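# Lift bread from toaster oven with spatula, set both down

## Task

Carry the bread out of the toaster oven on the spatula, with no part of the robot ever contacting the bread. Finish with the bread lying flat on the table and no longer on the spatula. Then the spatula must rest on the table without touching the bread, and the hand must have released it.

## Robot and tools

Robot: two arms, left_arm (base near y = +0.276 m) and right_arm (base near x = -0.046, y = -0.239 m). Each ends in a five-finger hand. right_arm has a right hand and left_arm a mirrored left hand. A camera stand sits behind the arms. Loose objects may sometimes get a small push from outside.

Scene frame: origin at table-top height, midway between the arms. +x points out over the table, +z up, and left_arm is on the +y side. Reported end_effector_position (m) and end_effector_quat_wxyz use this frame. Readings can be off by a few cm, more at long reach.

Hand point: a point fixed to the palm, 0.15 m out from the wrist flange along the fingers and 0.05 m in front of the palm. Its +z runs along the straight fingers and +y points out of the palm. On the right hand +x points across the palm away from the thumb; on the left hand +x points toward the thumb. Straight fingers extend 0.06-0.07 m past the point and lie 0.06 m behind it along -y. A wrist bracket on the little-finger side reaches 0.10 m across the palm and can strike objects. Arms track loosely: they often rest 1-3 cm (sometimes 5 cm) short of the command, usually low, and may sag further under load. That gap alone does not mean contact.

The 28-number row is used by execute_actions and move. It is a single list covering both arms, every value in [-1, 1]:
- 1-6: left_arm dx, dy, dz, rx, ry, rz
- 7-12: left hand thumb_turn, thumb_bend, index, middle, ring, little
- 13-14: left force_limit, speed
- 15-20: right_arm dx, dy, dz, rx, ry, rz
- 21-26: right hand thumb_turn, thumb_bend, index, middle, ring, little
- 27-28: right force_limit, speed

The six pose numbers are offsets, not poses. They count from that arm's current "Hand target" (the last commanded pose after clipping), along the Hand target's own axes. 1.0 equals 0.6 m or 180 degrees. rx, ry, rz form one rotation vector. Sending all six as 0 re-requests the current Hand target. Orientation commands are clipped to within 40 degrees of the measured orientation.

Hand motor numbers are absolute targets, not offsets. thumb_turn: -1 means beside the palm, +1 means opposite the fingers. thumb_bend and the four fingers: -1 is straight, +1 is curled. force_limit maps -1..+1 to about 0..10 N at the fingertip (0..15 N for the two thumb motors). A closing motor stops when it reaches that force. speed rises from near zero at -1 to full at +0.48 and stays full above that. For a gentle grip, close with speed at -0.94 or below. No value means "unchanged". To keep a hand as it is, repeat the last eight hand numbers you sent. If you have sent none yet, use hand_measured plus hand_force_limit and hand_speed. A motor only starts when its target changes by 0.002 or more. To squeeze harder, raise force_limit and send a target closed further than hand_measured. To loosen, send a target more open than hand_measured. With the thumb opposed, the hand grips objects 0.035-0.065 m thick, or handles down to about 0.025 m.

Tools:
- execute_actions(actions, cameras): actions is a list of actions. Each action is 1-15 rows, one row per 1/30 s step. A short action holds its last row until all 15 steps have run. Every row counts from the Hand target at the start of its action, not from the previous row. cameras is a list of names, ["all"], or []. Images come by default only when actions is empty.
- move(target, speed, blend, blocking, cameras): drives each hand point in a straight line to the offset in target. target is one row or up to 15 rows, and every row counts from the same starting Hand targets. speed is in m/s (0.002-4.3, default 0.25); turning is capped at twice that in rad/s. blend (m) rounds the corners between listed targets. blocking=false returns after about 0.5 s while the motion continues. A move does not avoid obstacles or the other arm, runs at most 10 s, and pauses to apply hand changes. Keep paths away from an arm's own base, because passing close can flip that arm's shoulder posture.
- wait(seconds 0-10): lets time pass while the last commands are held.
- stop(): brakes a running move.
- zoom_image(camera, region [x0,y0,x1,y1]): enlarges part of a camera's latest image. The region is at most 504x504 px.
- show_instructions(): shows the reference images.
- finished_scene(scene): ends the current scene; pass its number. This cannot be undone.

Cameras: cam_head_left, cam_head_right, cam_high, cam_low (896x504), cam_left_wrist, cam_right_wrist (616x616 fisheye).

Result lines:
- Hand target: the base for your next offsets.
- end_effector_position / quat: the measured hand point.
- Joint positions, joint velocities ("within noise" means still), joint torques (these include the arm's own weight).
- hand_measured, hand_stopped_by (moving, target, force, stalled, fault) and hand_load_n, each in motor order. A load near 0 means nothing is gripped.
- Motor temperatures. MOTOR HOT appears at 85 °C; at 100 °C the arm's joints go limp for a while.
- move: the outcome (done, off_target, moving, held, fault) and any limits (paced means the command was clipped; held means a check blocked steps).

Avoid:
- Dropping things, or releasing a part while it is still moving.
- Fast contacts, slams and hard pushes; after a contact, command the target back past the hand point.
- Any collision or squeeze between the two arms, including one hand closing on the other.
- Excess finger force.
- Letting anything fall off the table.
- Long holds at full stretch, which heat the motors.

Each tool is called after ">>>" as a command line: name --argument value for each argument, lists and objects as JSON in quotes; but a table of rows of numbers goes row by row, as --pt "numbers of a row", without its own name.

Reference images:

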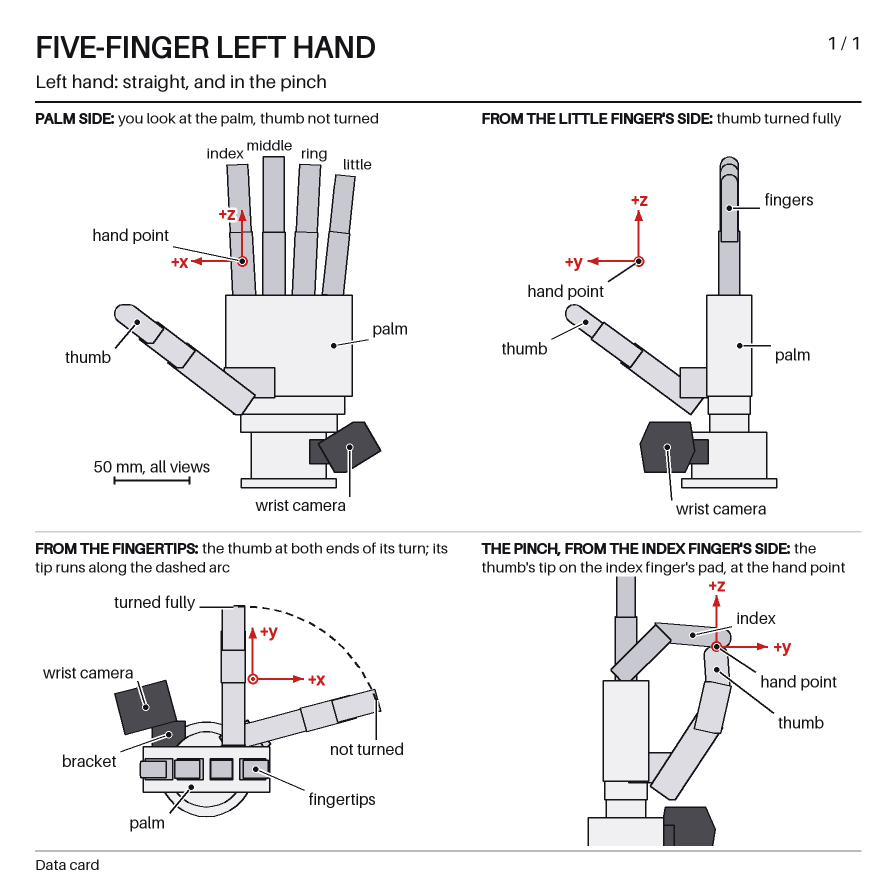

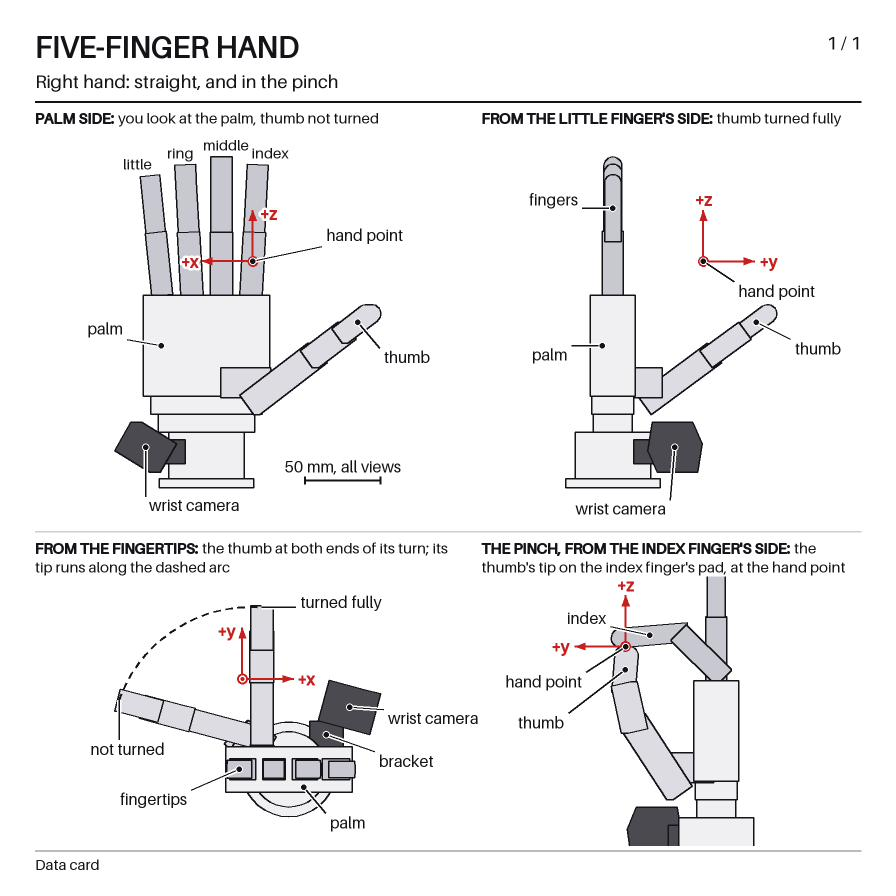

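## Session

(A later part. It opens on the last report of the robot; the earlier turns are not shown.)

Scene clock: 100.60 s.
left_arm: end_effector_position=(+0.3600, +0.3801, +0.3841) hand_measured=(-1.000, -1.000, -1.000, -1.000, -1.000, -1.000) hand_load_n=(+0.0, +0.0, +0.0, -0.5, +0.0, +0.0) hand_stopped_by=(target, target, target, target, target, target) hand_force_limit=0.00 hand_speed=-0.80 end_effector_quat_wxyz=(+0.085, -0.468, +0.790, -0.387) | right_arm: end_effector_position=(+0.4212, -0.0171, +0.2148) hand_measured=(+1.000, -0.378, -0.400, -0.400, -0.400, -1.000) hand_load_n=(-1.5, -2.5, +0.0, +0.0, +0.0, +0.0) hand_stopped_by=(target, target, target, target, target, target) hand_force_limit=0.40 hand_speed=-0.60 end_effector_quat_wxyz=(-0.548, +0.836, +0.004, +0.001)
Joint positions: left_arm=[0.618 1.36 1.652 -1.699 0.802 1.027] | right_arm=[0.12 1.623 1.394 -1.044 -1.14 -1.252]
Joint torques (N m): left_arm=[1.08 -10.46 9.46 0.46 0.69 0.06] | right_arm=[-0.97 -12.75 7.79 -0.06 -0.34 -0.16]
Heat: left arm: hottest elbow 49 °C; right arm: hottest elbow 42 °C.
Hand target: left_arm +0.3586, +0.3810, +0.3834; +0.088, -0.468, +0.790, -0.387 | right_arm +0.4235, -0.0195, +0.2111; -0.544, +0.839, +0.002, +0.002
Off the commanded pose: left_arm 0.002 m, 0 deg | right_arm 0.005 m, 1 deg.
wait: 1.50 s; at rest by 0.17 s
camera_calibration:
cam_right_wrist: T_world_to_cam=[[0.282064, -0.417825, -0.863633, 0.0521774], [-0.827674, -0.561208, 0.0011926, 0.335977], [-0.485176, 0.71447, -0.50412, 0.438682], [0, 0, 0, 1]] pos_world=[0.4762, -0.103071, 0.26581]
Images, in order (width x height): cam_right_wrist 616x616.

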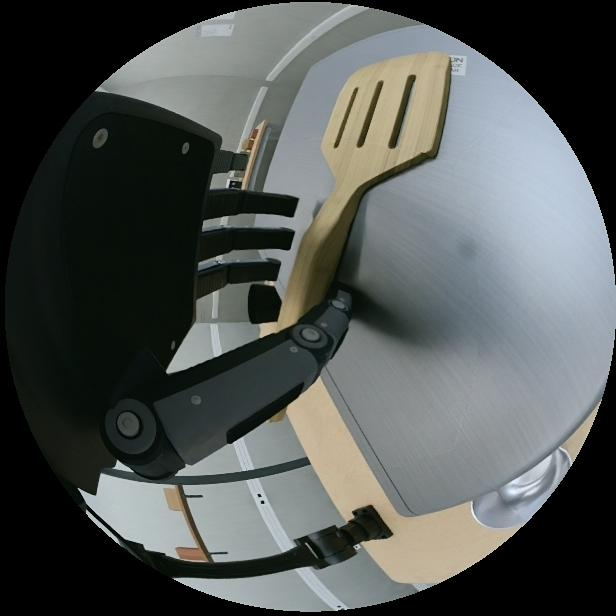

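>>> move --pt "0 0 0 0 0 0 -1 -1 -1 -1 -1 -1 0 -0.8 0 -0.1523 -0.0678 0 0 0 1 -0.38 -0.4 -0.4 -0.4 -1 0.4 -0.6" --pt "0 0 0 0 0 0 -1 -1 -1 -1 -1 -1 0 -0.8 -0.2892 -0.1588 -0.0898 0.1035 0.492 0.1064 -1 -1 -1 -1 -1 -1 0.4 0" --speed '[0.1,0.25]' --cameras '["all"]'

>>> zoom_image --camera "cam_head_left" --region '[430, 160, 620, 320]'

>>> zoom_image --camera "cam_head_right" --region '[430, 160, 620, 320]'

Scene clock: 108.17 s.
left_arm: end_effector_position=(+0.3600, +0.3801, +0.3841) hand_measured=(-1.000, -1.000, -1.000, -1.000, -1.000, -1.000) hand_load_n=(+0.0, +0.0, +0.0, +0.0, +0.0, +0.0) hand_stopped_by=(target, target, target, target, target, target) hand_force_limit=0.00 hand_speed=-0.80 end_effector_quat_wxyz=(+0.085, -0.468, +0.790, -0.387) | right_arm: end_effector_position=(+0.2501, -0.0350, +0.3218) hand_measured=(-1.000, -1.000, -1.000, -1.000, -1.000, -1.000) hand_load_n=(-0.5, +0.0, +0.0, +0.0, +0.0, +0.0) hand_stopped_by=(target, target, target, target, target, target) hand_force_limit=0.40 hand_speed=0.00 end_effector_quat_wxyz=(+0.498, -0.498, +0.503, -0.501)
Joint positions: left_arm=[0.618 1.36 1.652 -1.699 0.802 1.027] | right_arm=[1.026 0.596 0.553 0.037 1.051 0.008]
Joint torques (N m): left_arm=[0.97 -10.64 9.44 0.51 0.7 0.06] | right_arm=[1.26 0.32 8.03 1.87 0.2 -0.14]
Heat: left arm: hottest elbow 49 °C; right arm: hottest elbow 42 °C.
Hand target: left_arm +0.3586, +0.3810, +0.3834; +0.088, -0.468, +0.790, -0.387 | right_arm +0.2495, -0.0302, +0.3192; +0.500, -0.500, +0.500, -0.499
Off the commanded pose: left_arm 0.002 m, 0 deg | right_arm 0.006 m, 1 deg.
move: done
camera_calibration:
cam_left_wrist: T_world_to_cam=[[0.474575, -0.44462, 0.759666, -0.292722], [-0.87553, -0.327372, 0.355351, 0.306446], [0.0906966, -0.833751, -0.544641, 0.610699], [0, 0, 0, 1]] pos_world=[0.351833, 0.479343, 0.446086]
cam_right_wrist: T_world_to_cam=[[-0.0436659, -0.271288, -0.961507, 0.303537], [-0.507255, 0.83516, -0.212603, 0.221774], [0.860689, 0.478446, -0.17408, -0.0287543], [0, 0, 0, 1]] pos_world=[0.150498, -0.089113, 0.333997]

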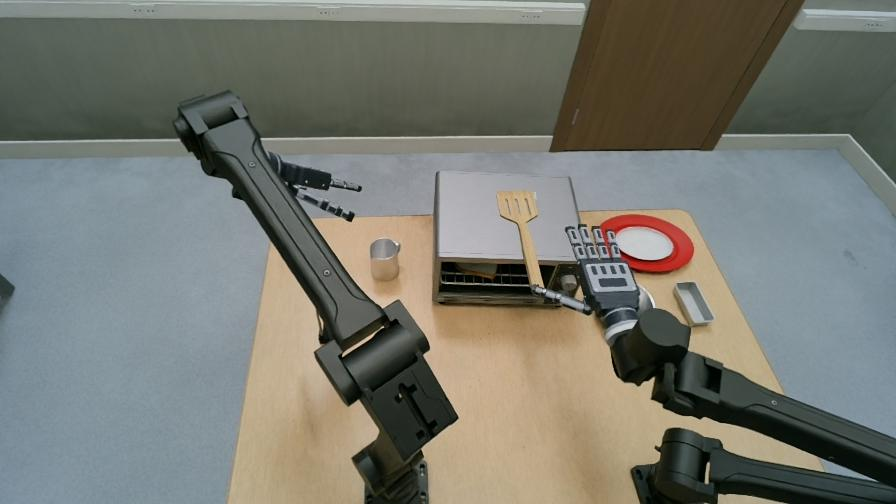

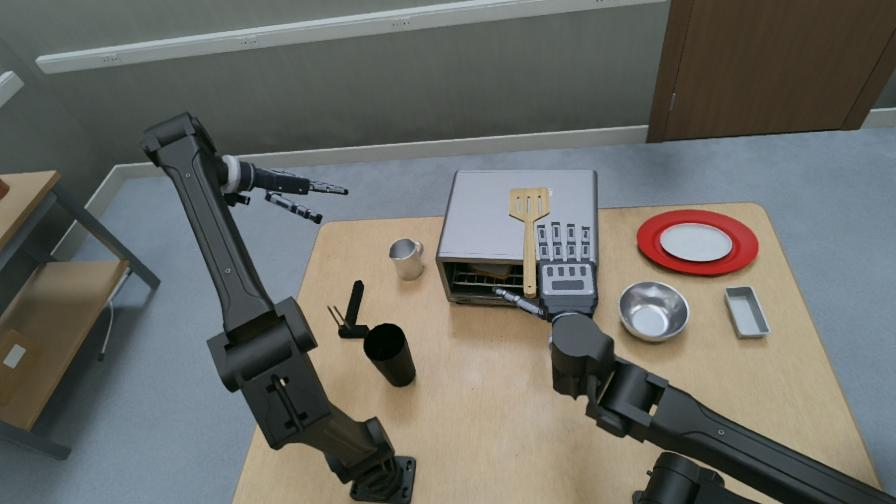

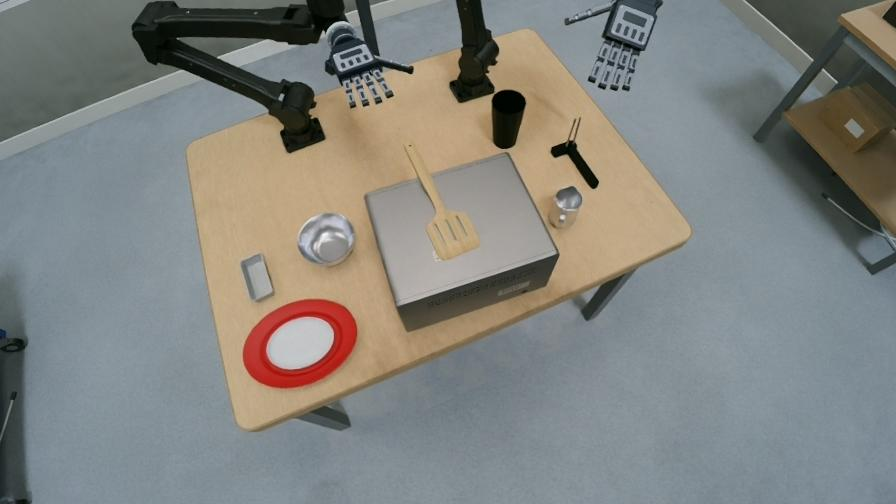

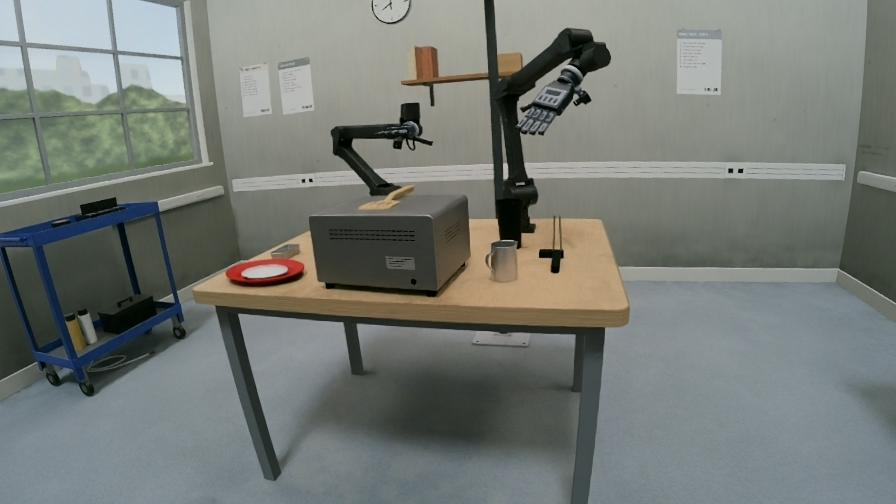

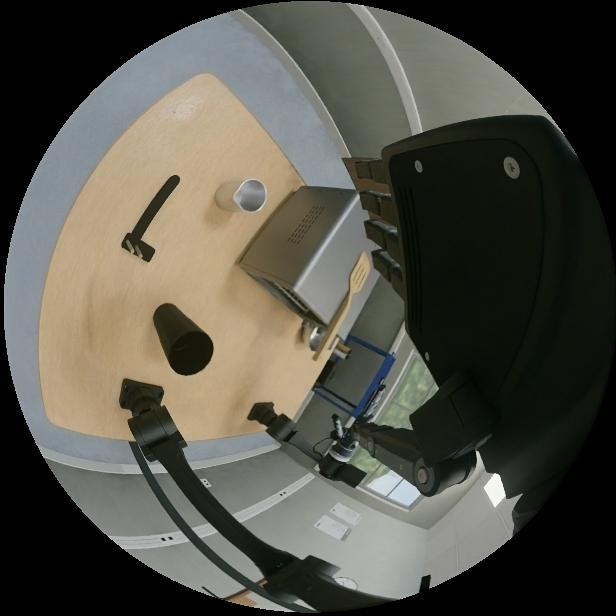

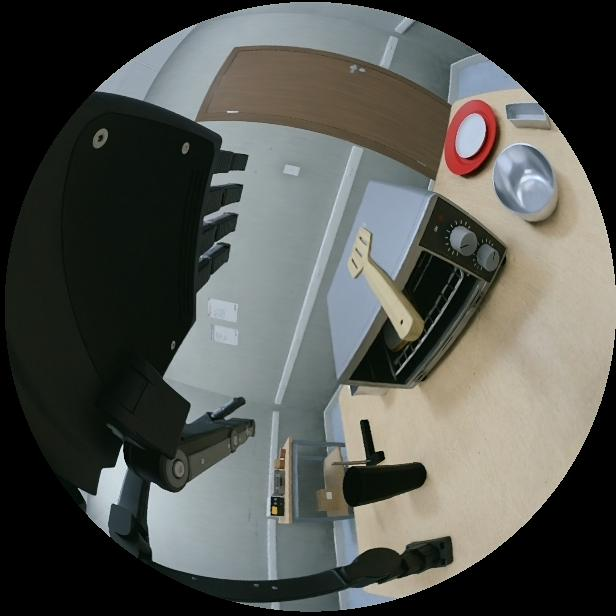

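Scaled by 2.653 from the camera's 896x504 image, which has a finer 1280x720 frame.

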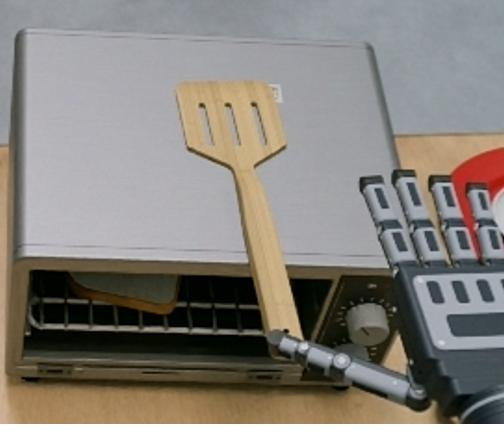

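Scaled by 2.653 from the camera's 896x504 image, which has a finer 1280x720 frame.

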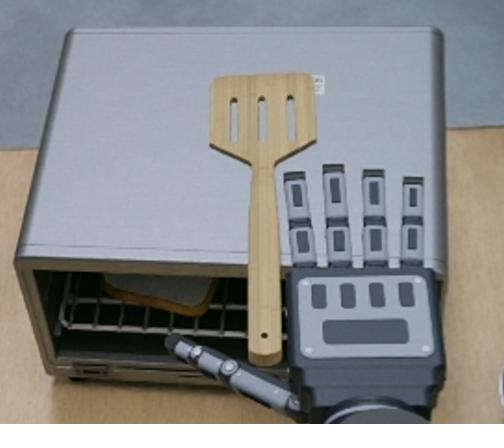

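>>> zoom_image --camera "cam_right_wrist" --region '[310, 180, 530, 400]'

>>> zoom_image --camera "cam_low" --region '[330, 160, 450, 230]'

>>> zoom_image --camera "cam_left_wrist" --region '[220, 180, 420, 380]'

Scaled by 2.291 from the camera's 616x616 image, which has a finer 880x880 frame.

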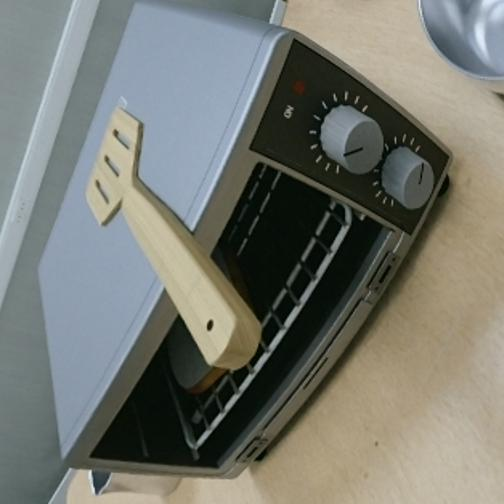

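Scaled by 4.200 from the camera's 896x504 image, which has a finer 1280x720 frame.

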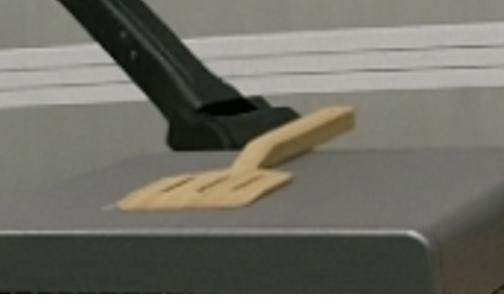

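Scaled by 2.520 from the camera's 616x616 image, which has a finer 880x880 frame.

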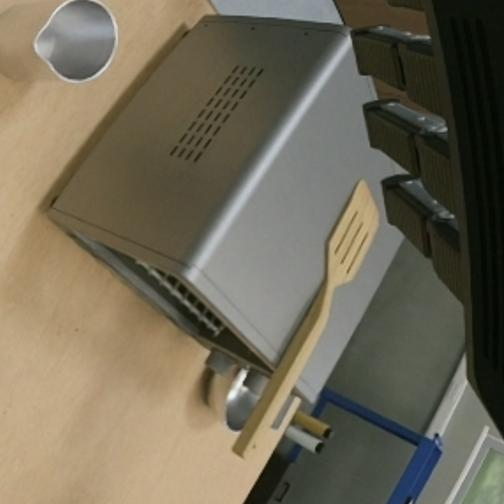

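>>> move --pt "0 0 0 0 0 0 -1 -1 -1 -1 -1 -1 0 -0.8 -0.0653 0.0987 0.2125 0 0 0 -1 -1 -1 -1 -1 -1 0.4 0" --pt "0 0 0 0 0 0 -1 -1 -1 -1 -1 -1 0 -0.8 -0.0653 0.2403 0.2125 0 0 0 -1 -1 -1 -1 -1 -1 0.4 0" --speed '[0.2,0.06]' --cameras '["all"]'

>>> zoom_image --camera "cam_right_wrist" --region '[180, 130, 480, 430]'

>>> zoom_image --camera "cam_left_wrist" --region '[220, 180, 420, 380]'

Scene clock: 113.37 s.
left_arm: end_effector_position=(+0.3600, +0.3801, +0.3841) hand_measured=(-1.000, -1.000, -1.000, -1.000, -1.000, -1.000) hand_load_n=(+0.0, +0.0, +0.0, +0.0, +0.0, -0.5) hand_stopped_by=(target, target, target, target, target, target) hand_force_limit=0.00 hand_speed=-0.80 end_effector_quat_wxyz=(+0.085, -0.468, +0.790, -0.387) | right_arm: end_effector_position=(+0.3740, +0.0133, +0.1809) hand_measured=(-1.000, -1.000, -1.000, -1.000, -1.000, -1.000) hand_load_n=(-0.5, +0.0, +0.0, +0.0, +0.0, +0.0) hand_stopped_by=(target, target, target, target, target, target) hand_force_limit=0.40 hand_speed=0.00 end_effector_quat_wxyz=(+0.504, -0.500, +0.500, -0.496)
Joint positions: left_arm=[0.618 1.36 1.652 -1.699 0.802 1.027] | right_arm=[0.754 1.263 0.474 0.789 0.761 0.008]
Joint torques (N m): left_arm=[1.03 -10.46 9.46 0.46 0.7 0.06] | right_arm=[-1.32 -5.07 6.08 2.03 0.02 -0.13]
Heat: left arm: hottest elbow 49 °C; right arm: hottest elbow 43 °C.
Hand target: left_arm +0.3586, +0.3810, +0.3834; +0.088, -0.468, +0.790, -0.387 | right_arm +0.3768, +0.0093, +0.1750; +0.500, -0.500, +0.500, -0.499
Off the commanded pose: left_arm 0.002 m, 0 deg | right_arm 0.008 m, 1 deg.
move: done
camera_calibration:
cam_left_wrist: T_world_to_cam=[[0.474575, -0.44462, 0.759666, -0.292722], [-0.87553, -0.327372, 0.355351, 0.306446], [0.0906966, -0.833751, -0.544641, 0.610699], [0, 0, 0, 1]] pos_world=[0.351833, 0.479343, 0.446086]
cam_right_wrist: T_world_to_cam=[[-0.0361374, -0.266896, -0.963048, 0.183901], [-0.520585, 0.827624, -0.209831, 0.218851], [0.853045, 0.493765, -0.16885, -0.181362], [0, 0, 0, 1]] pos_world=[0.275286, -0.0424934, 0.192405]

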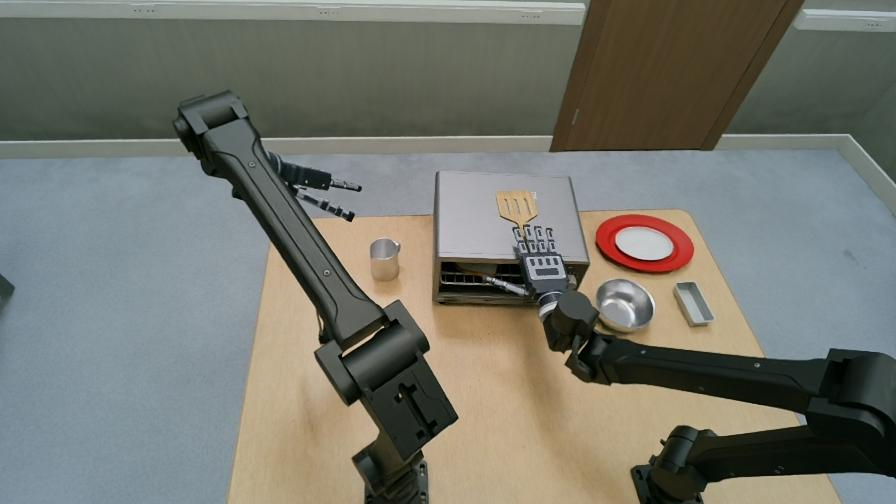

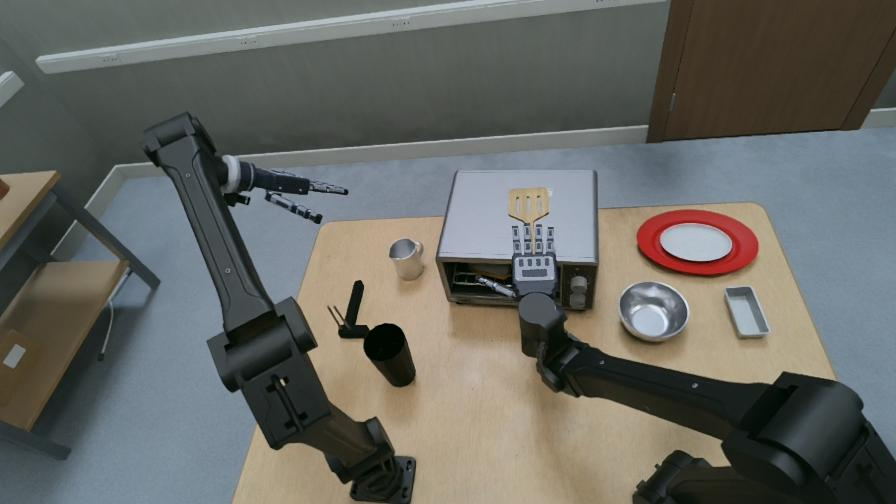

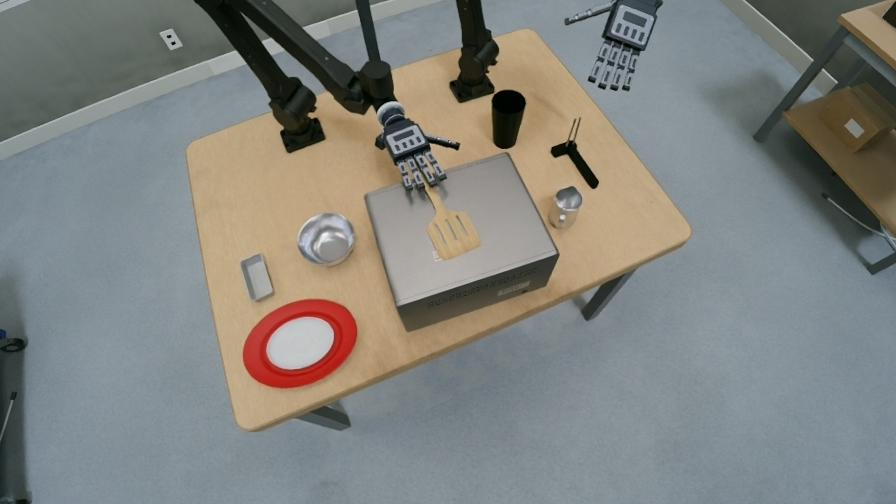

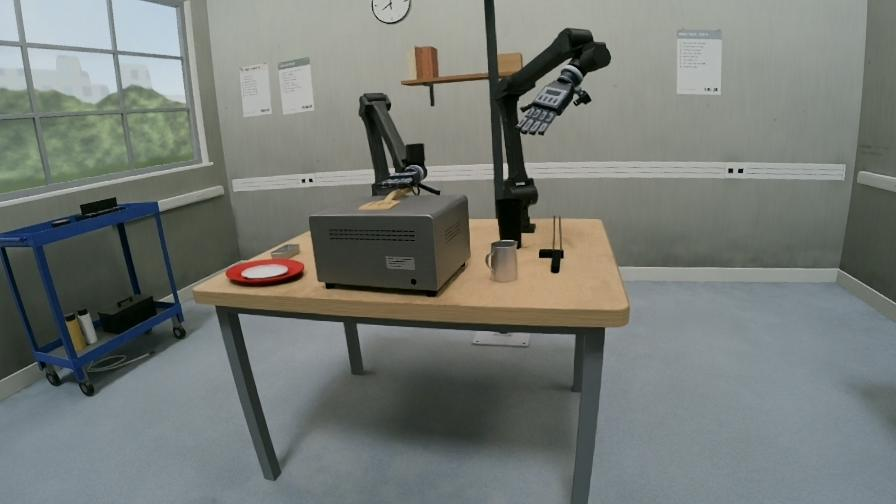

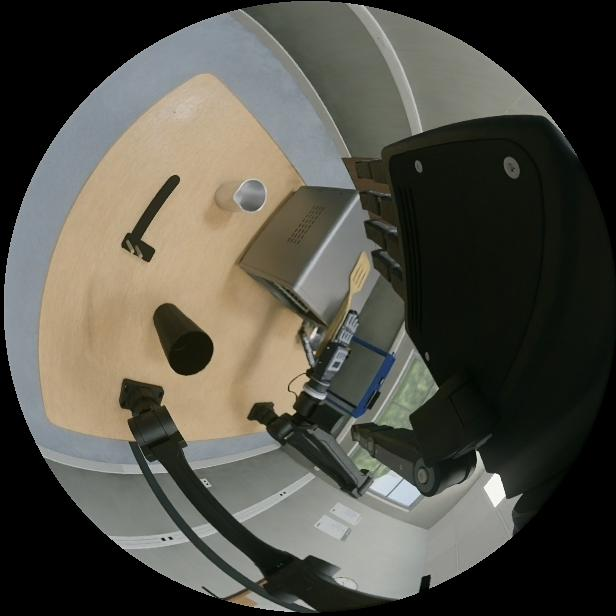

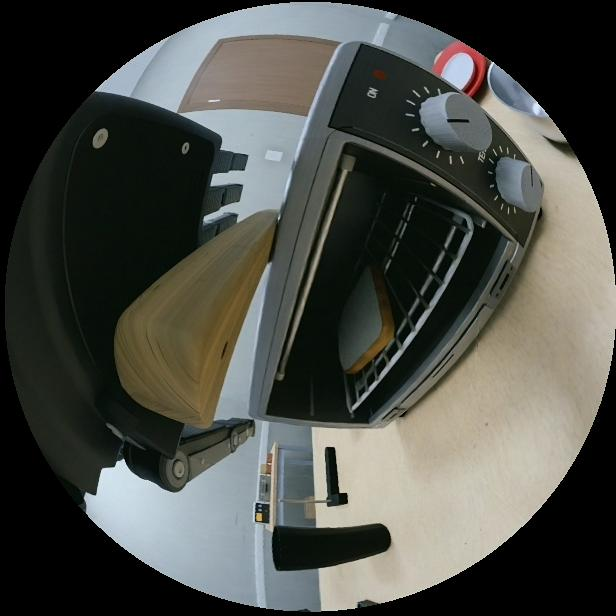

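Scaled by 1.680 from the camera's 616x616 image, which has a finer 880x880 frame.

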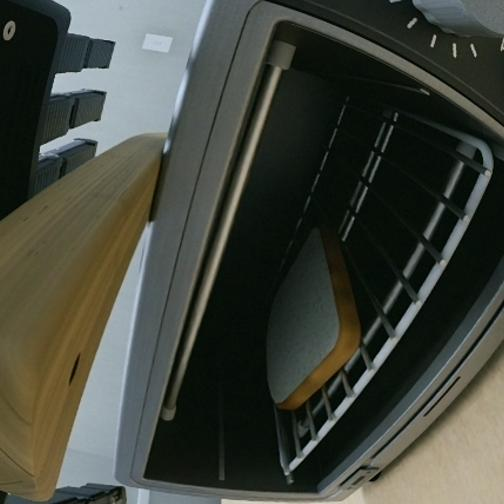

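Scaled by 2.520 from the camera's 616x616 image, which has a finer 880x880 frame.

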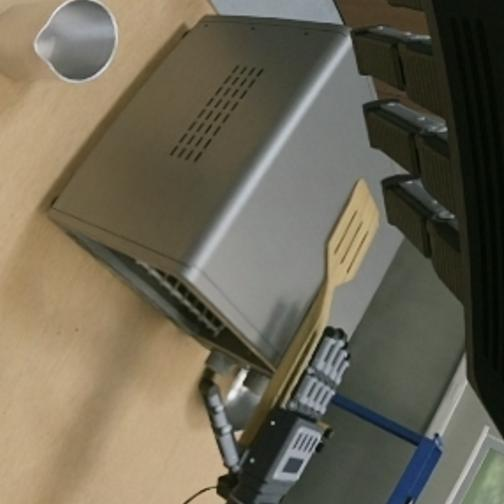

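>>> zoom_image --camera "cam_head_right" --region '[450, 170, 610, 330]'

>>> zoom_image --camera "cam_high" --region '[360, 90, 500, 280]'

>>> zoom_image --camera "cam_right_wrist" --region '[60, 180, 320, 460]'

Scaled by 3.150 from the camera's 896x504 image, which has a finer 1280x720 frame.

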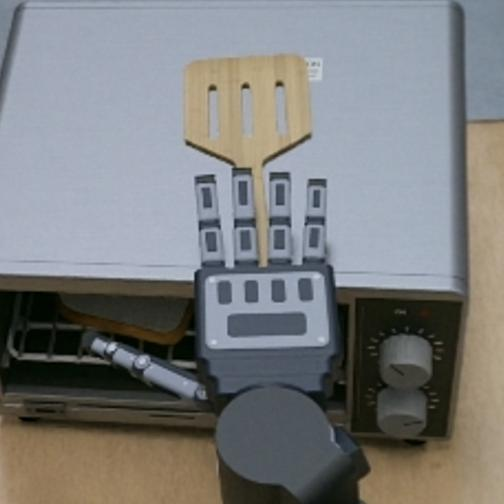

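Scaled by 2.653 from the camera's 896x504 image, which has a finer 1280x720 frame.

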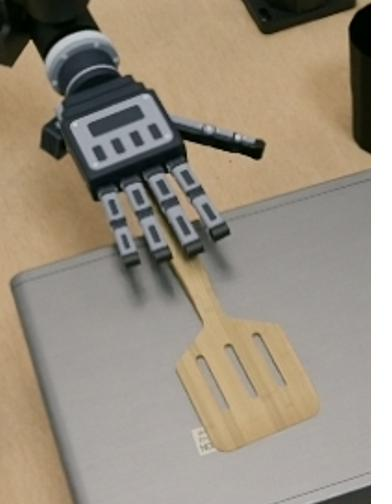

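Scaled by 1.800 from the camera's 616x616 image, which has a finer 880x880 frame.

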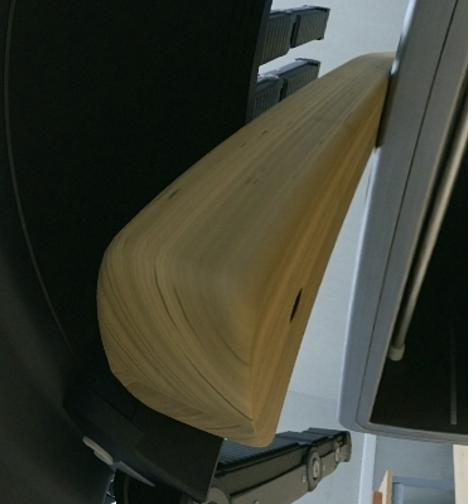

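>>> move --pt "0 0 0 0 0 0 -1 -1 -1 -1 -1 -1 0 -0.8 0.0222 0 0 0 0 0 -1 -1 -1 -1 -1 -1 0.4 0" --pt "0 0 0 0 0 0 -1 -1 -1 -1 -1 -1 0 -0.8 0.0222 0.0217 0 0 0 0 -1 -1 -1 -1 -1 -1 0.4 0" --pt "0 0 0 0 0 0 -1 -1 -1 -1 -1 -1 0 -0.8 0.0222 0.0217 0 0 0 0 1 -1 -1 -1 -1 -1 0 -0.3" --speed 0.05 --cameras '["all"]'

>>> zoom_image --camera "cam_head_right" --region '[450, 170, 610, 330]'

>>> zoom_image --camera "cam_right_wrist" --region '[60, 180, 320, 460]'

>>> zoom_image --camera "cam_left_wrist" --region '[270, 230, 390, 390]'

Scene clock: 117.40 s.
left_arm: end_effector_position=(+0.3600, +0.3801, +0.3841) hand_measured=(-1.000, -1.000, -1.000, -1.000, -1.000, -1.000) hand_load_n=(+0.0, +0.0, +0.0, +0.0, +0.0, +0.0) hand_stopped_by=(target, target, target, target, target, target) hand_force_limit=0.00 hand_speed=-0.80 end_effector_quat_wxyz=(+0.085, -0.468, +0.790, -0.387) | right_arm: end_effector_position=(+0.3750, +0.0014, +0.1712) hand_measured=(+1.000, -1.000, -1.000, -1.000, -1.000, -1.000) hand_load_n=(+0.0, +0.0, -0.5, -0.5, +0.0, +0.0) hand_stopped_by=(target, target, target, target, target, target) hand_force_limit=0.00 hand_speed=-0.30 end_effector_quat_wxyz=(+0.508, -0.497, +0.499, -0.496)
Joint positions: left_arm=[0.618 1.36 1.652 -1.699 0.802 1.027] | right_arm=[0.723 1.277 0.44 0.846 0.73 0.008]
Joint torques (N m): left_arm=[0.97 -10.58 9.5 0.44 0.71 0.05] | right_arm=[-1.32 -4.89 5.59 2 0 -0.15]
Heat: left arm: hottest elbow 49 °C; right arm: hottest elbow 42 °C.
Hand target: left_arm +0.3586, +0.3810, +0.3834; +0.088, -0.468, +0.790, -0.387 | right_arm +0.3768, -0.0040, +0.1619; +0.500, -0.500, +0.500, -0.499
Off the commanded pose: left_arm 0.002 m, 0 deg | right_arm 0.011 m, 1 deg.
move: off_target (right_arm); target 3's new numbers were sent with right_arm's hand 0.011 m and 1 deg from that target
camera_calibration:
cam_left_wrist: T_world_to_cam=[[0.474575, -0.44462, 0.759666, -0.292722], [-0.87553, -0.327372, 0.355351, 0.306446], [0.0906966, -0.833751, -0.544641, 0.610699], [0, 0, 0, 1]] pos_world=[0.351833, 0.479343, 0.446086]
cam_right_wrist: T_world_to_cam=[[-0.0294568, -0.260949, -0.964903, 0.169203], [-0.519776, 0.828543, -0.208204, 0.226704], [0.853794, 0.495401, -0.160041, -0.179628], [0, 0, 0, 1]] pos_world=[0.276185, -0.0546933, 0.181717]

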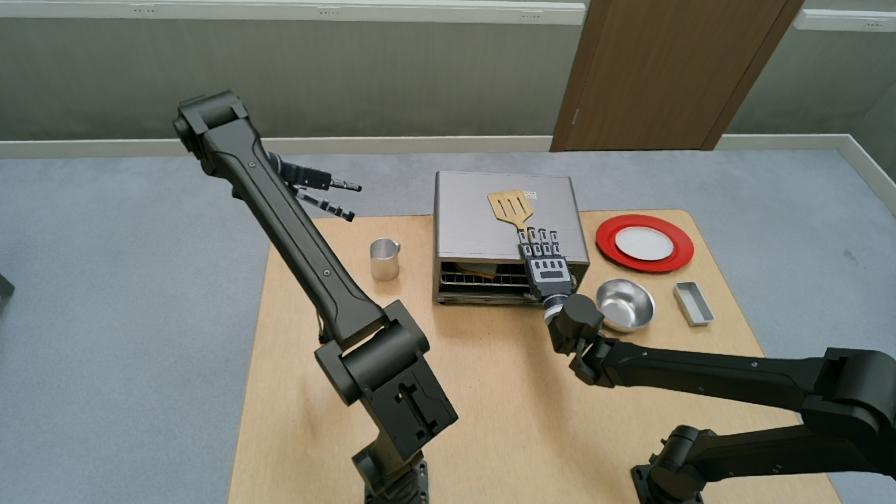

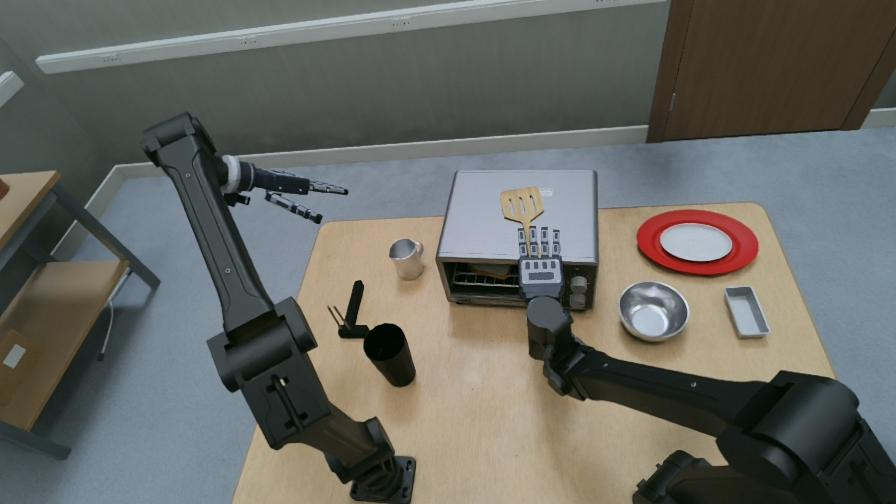

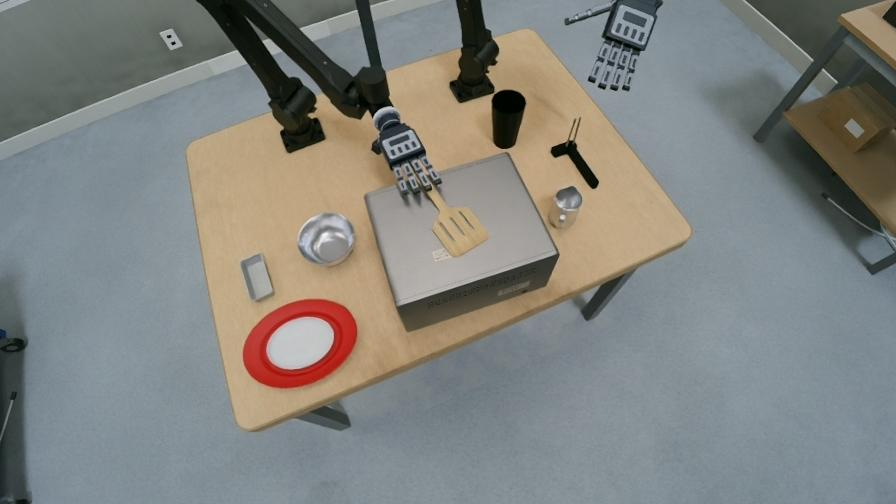

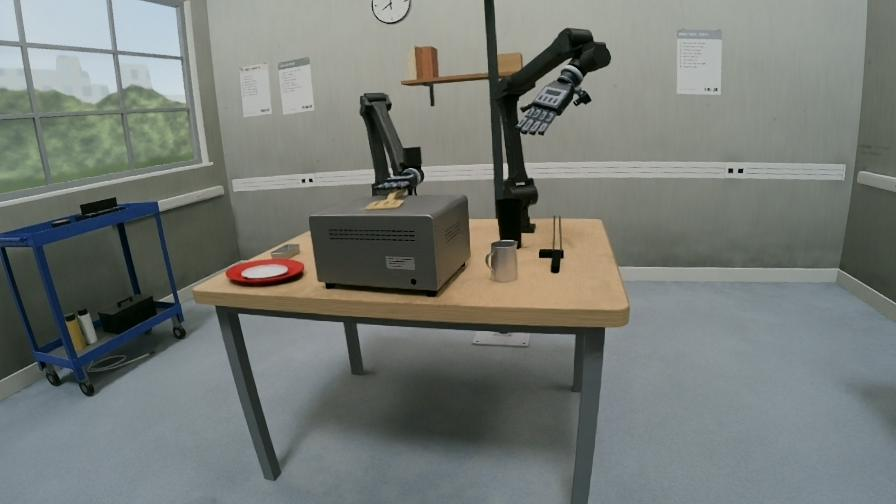

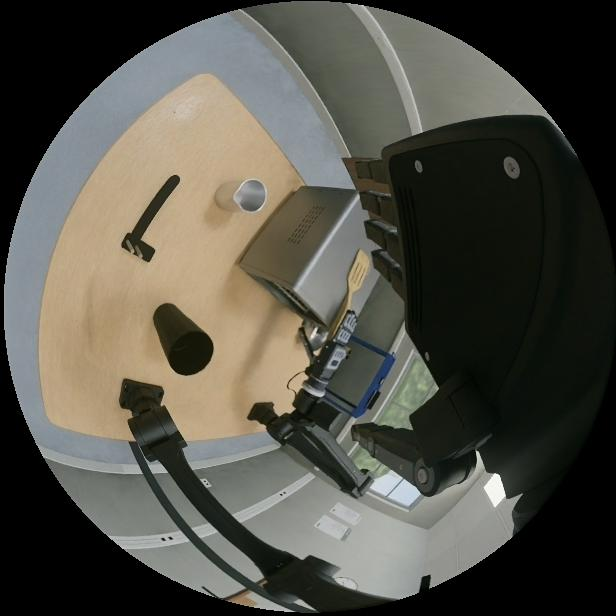

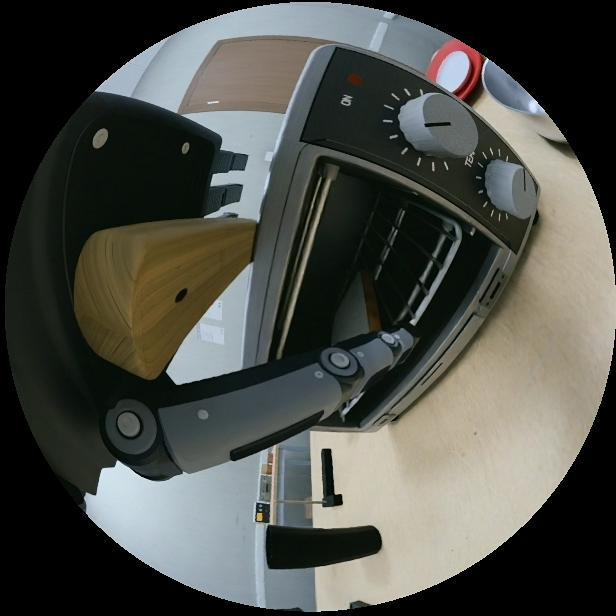

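Scaled by 3.150 from the camera's 896x504 image, which has a finer 1280x720 frame.

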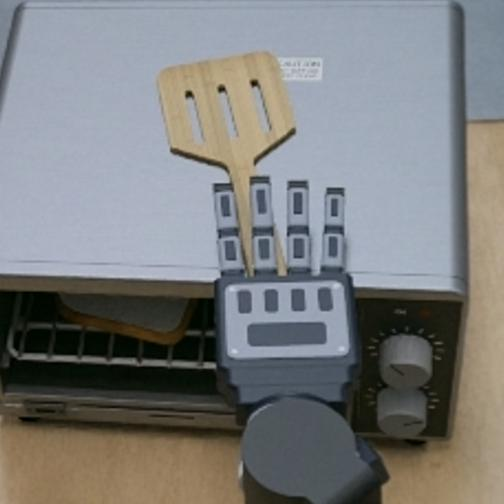

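Scaled by 1.800 from the camera's 616x616 image, which has a finer 880x880 frame.

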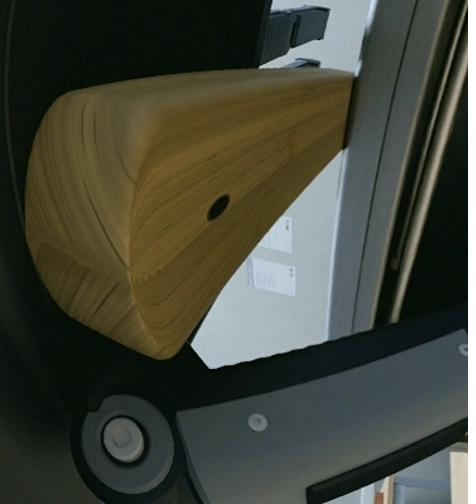

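Scaled by 3.150 from the camera's 616x616 image, which has a finer 880x880 frame.

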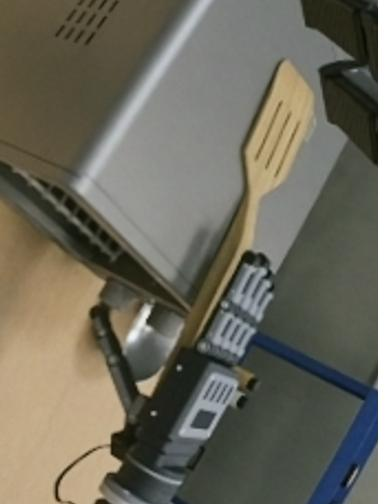

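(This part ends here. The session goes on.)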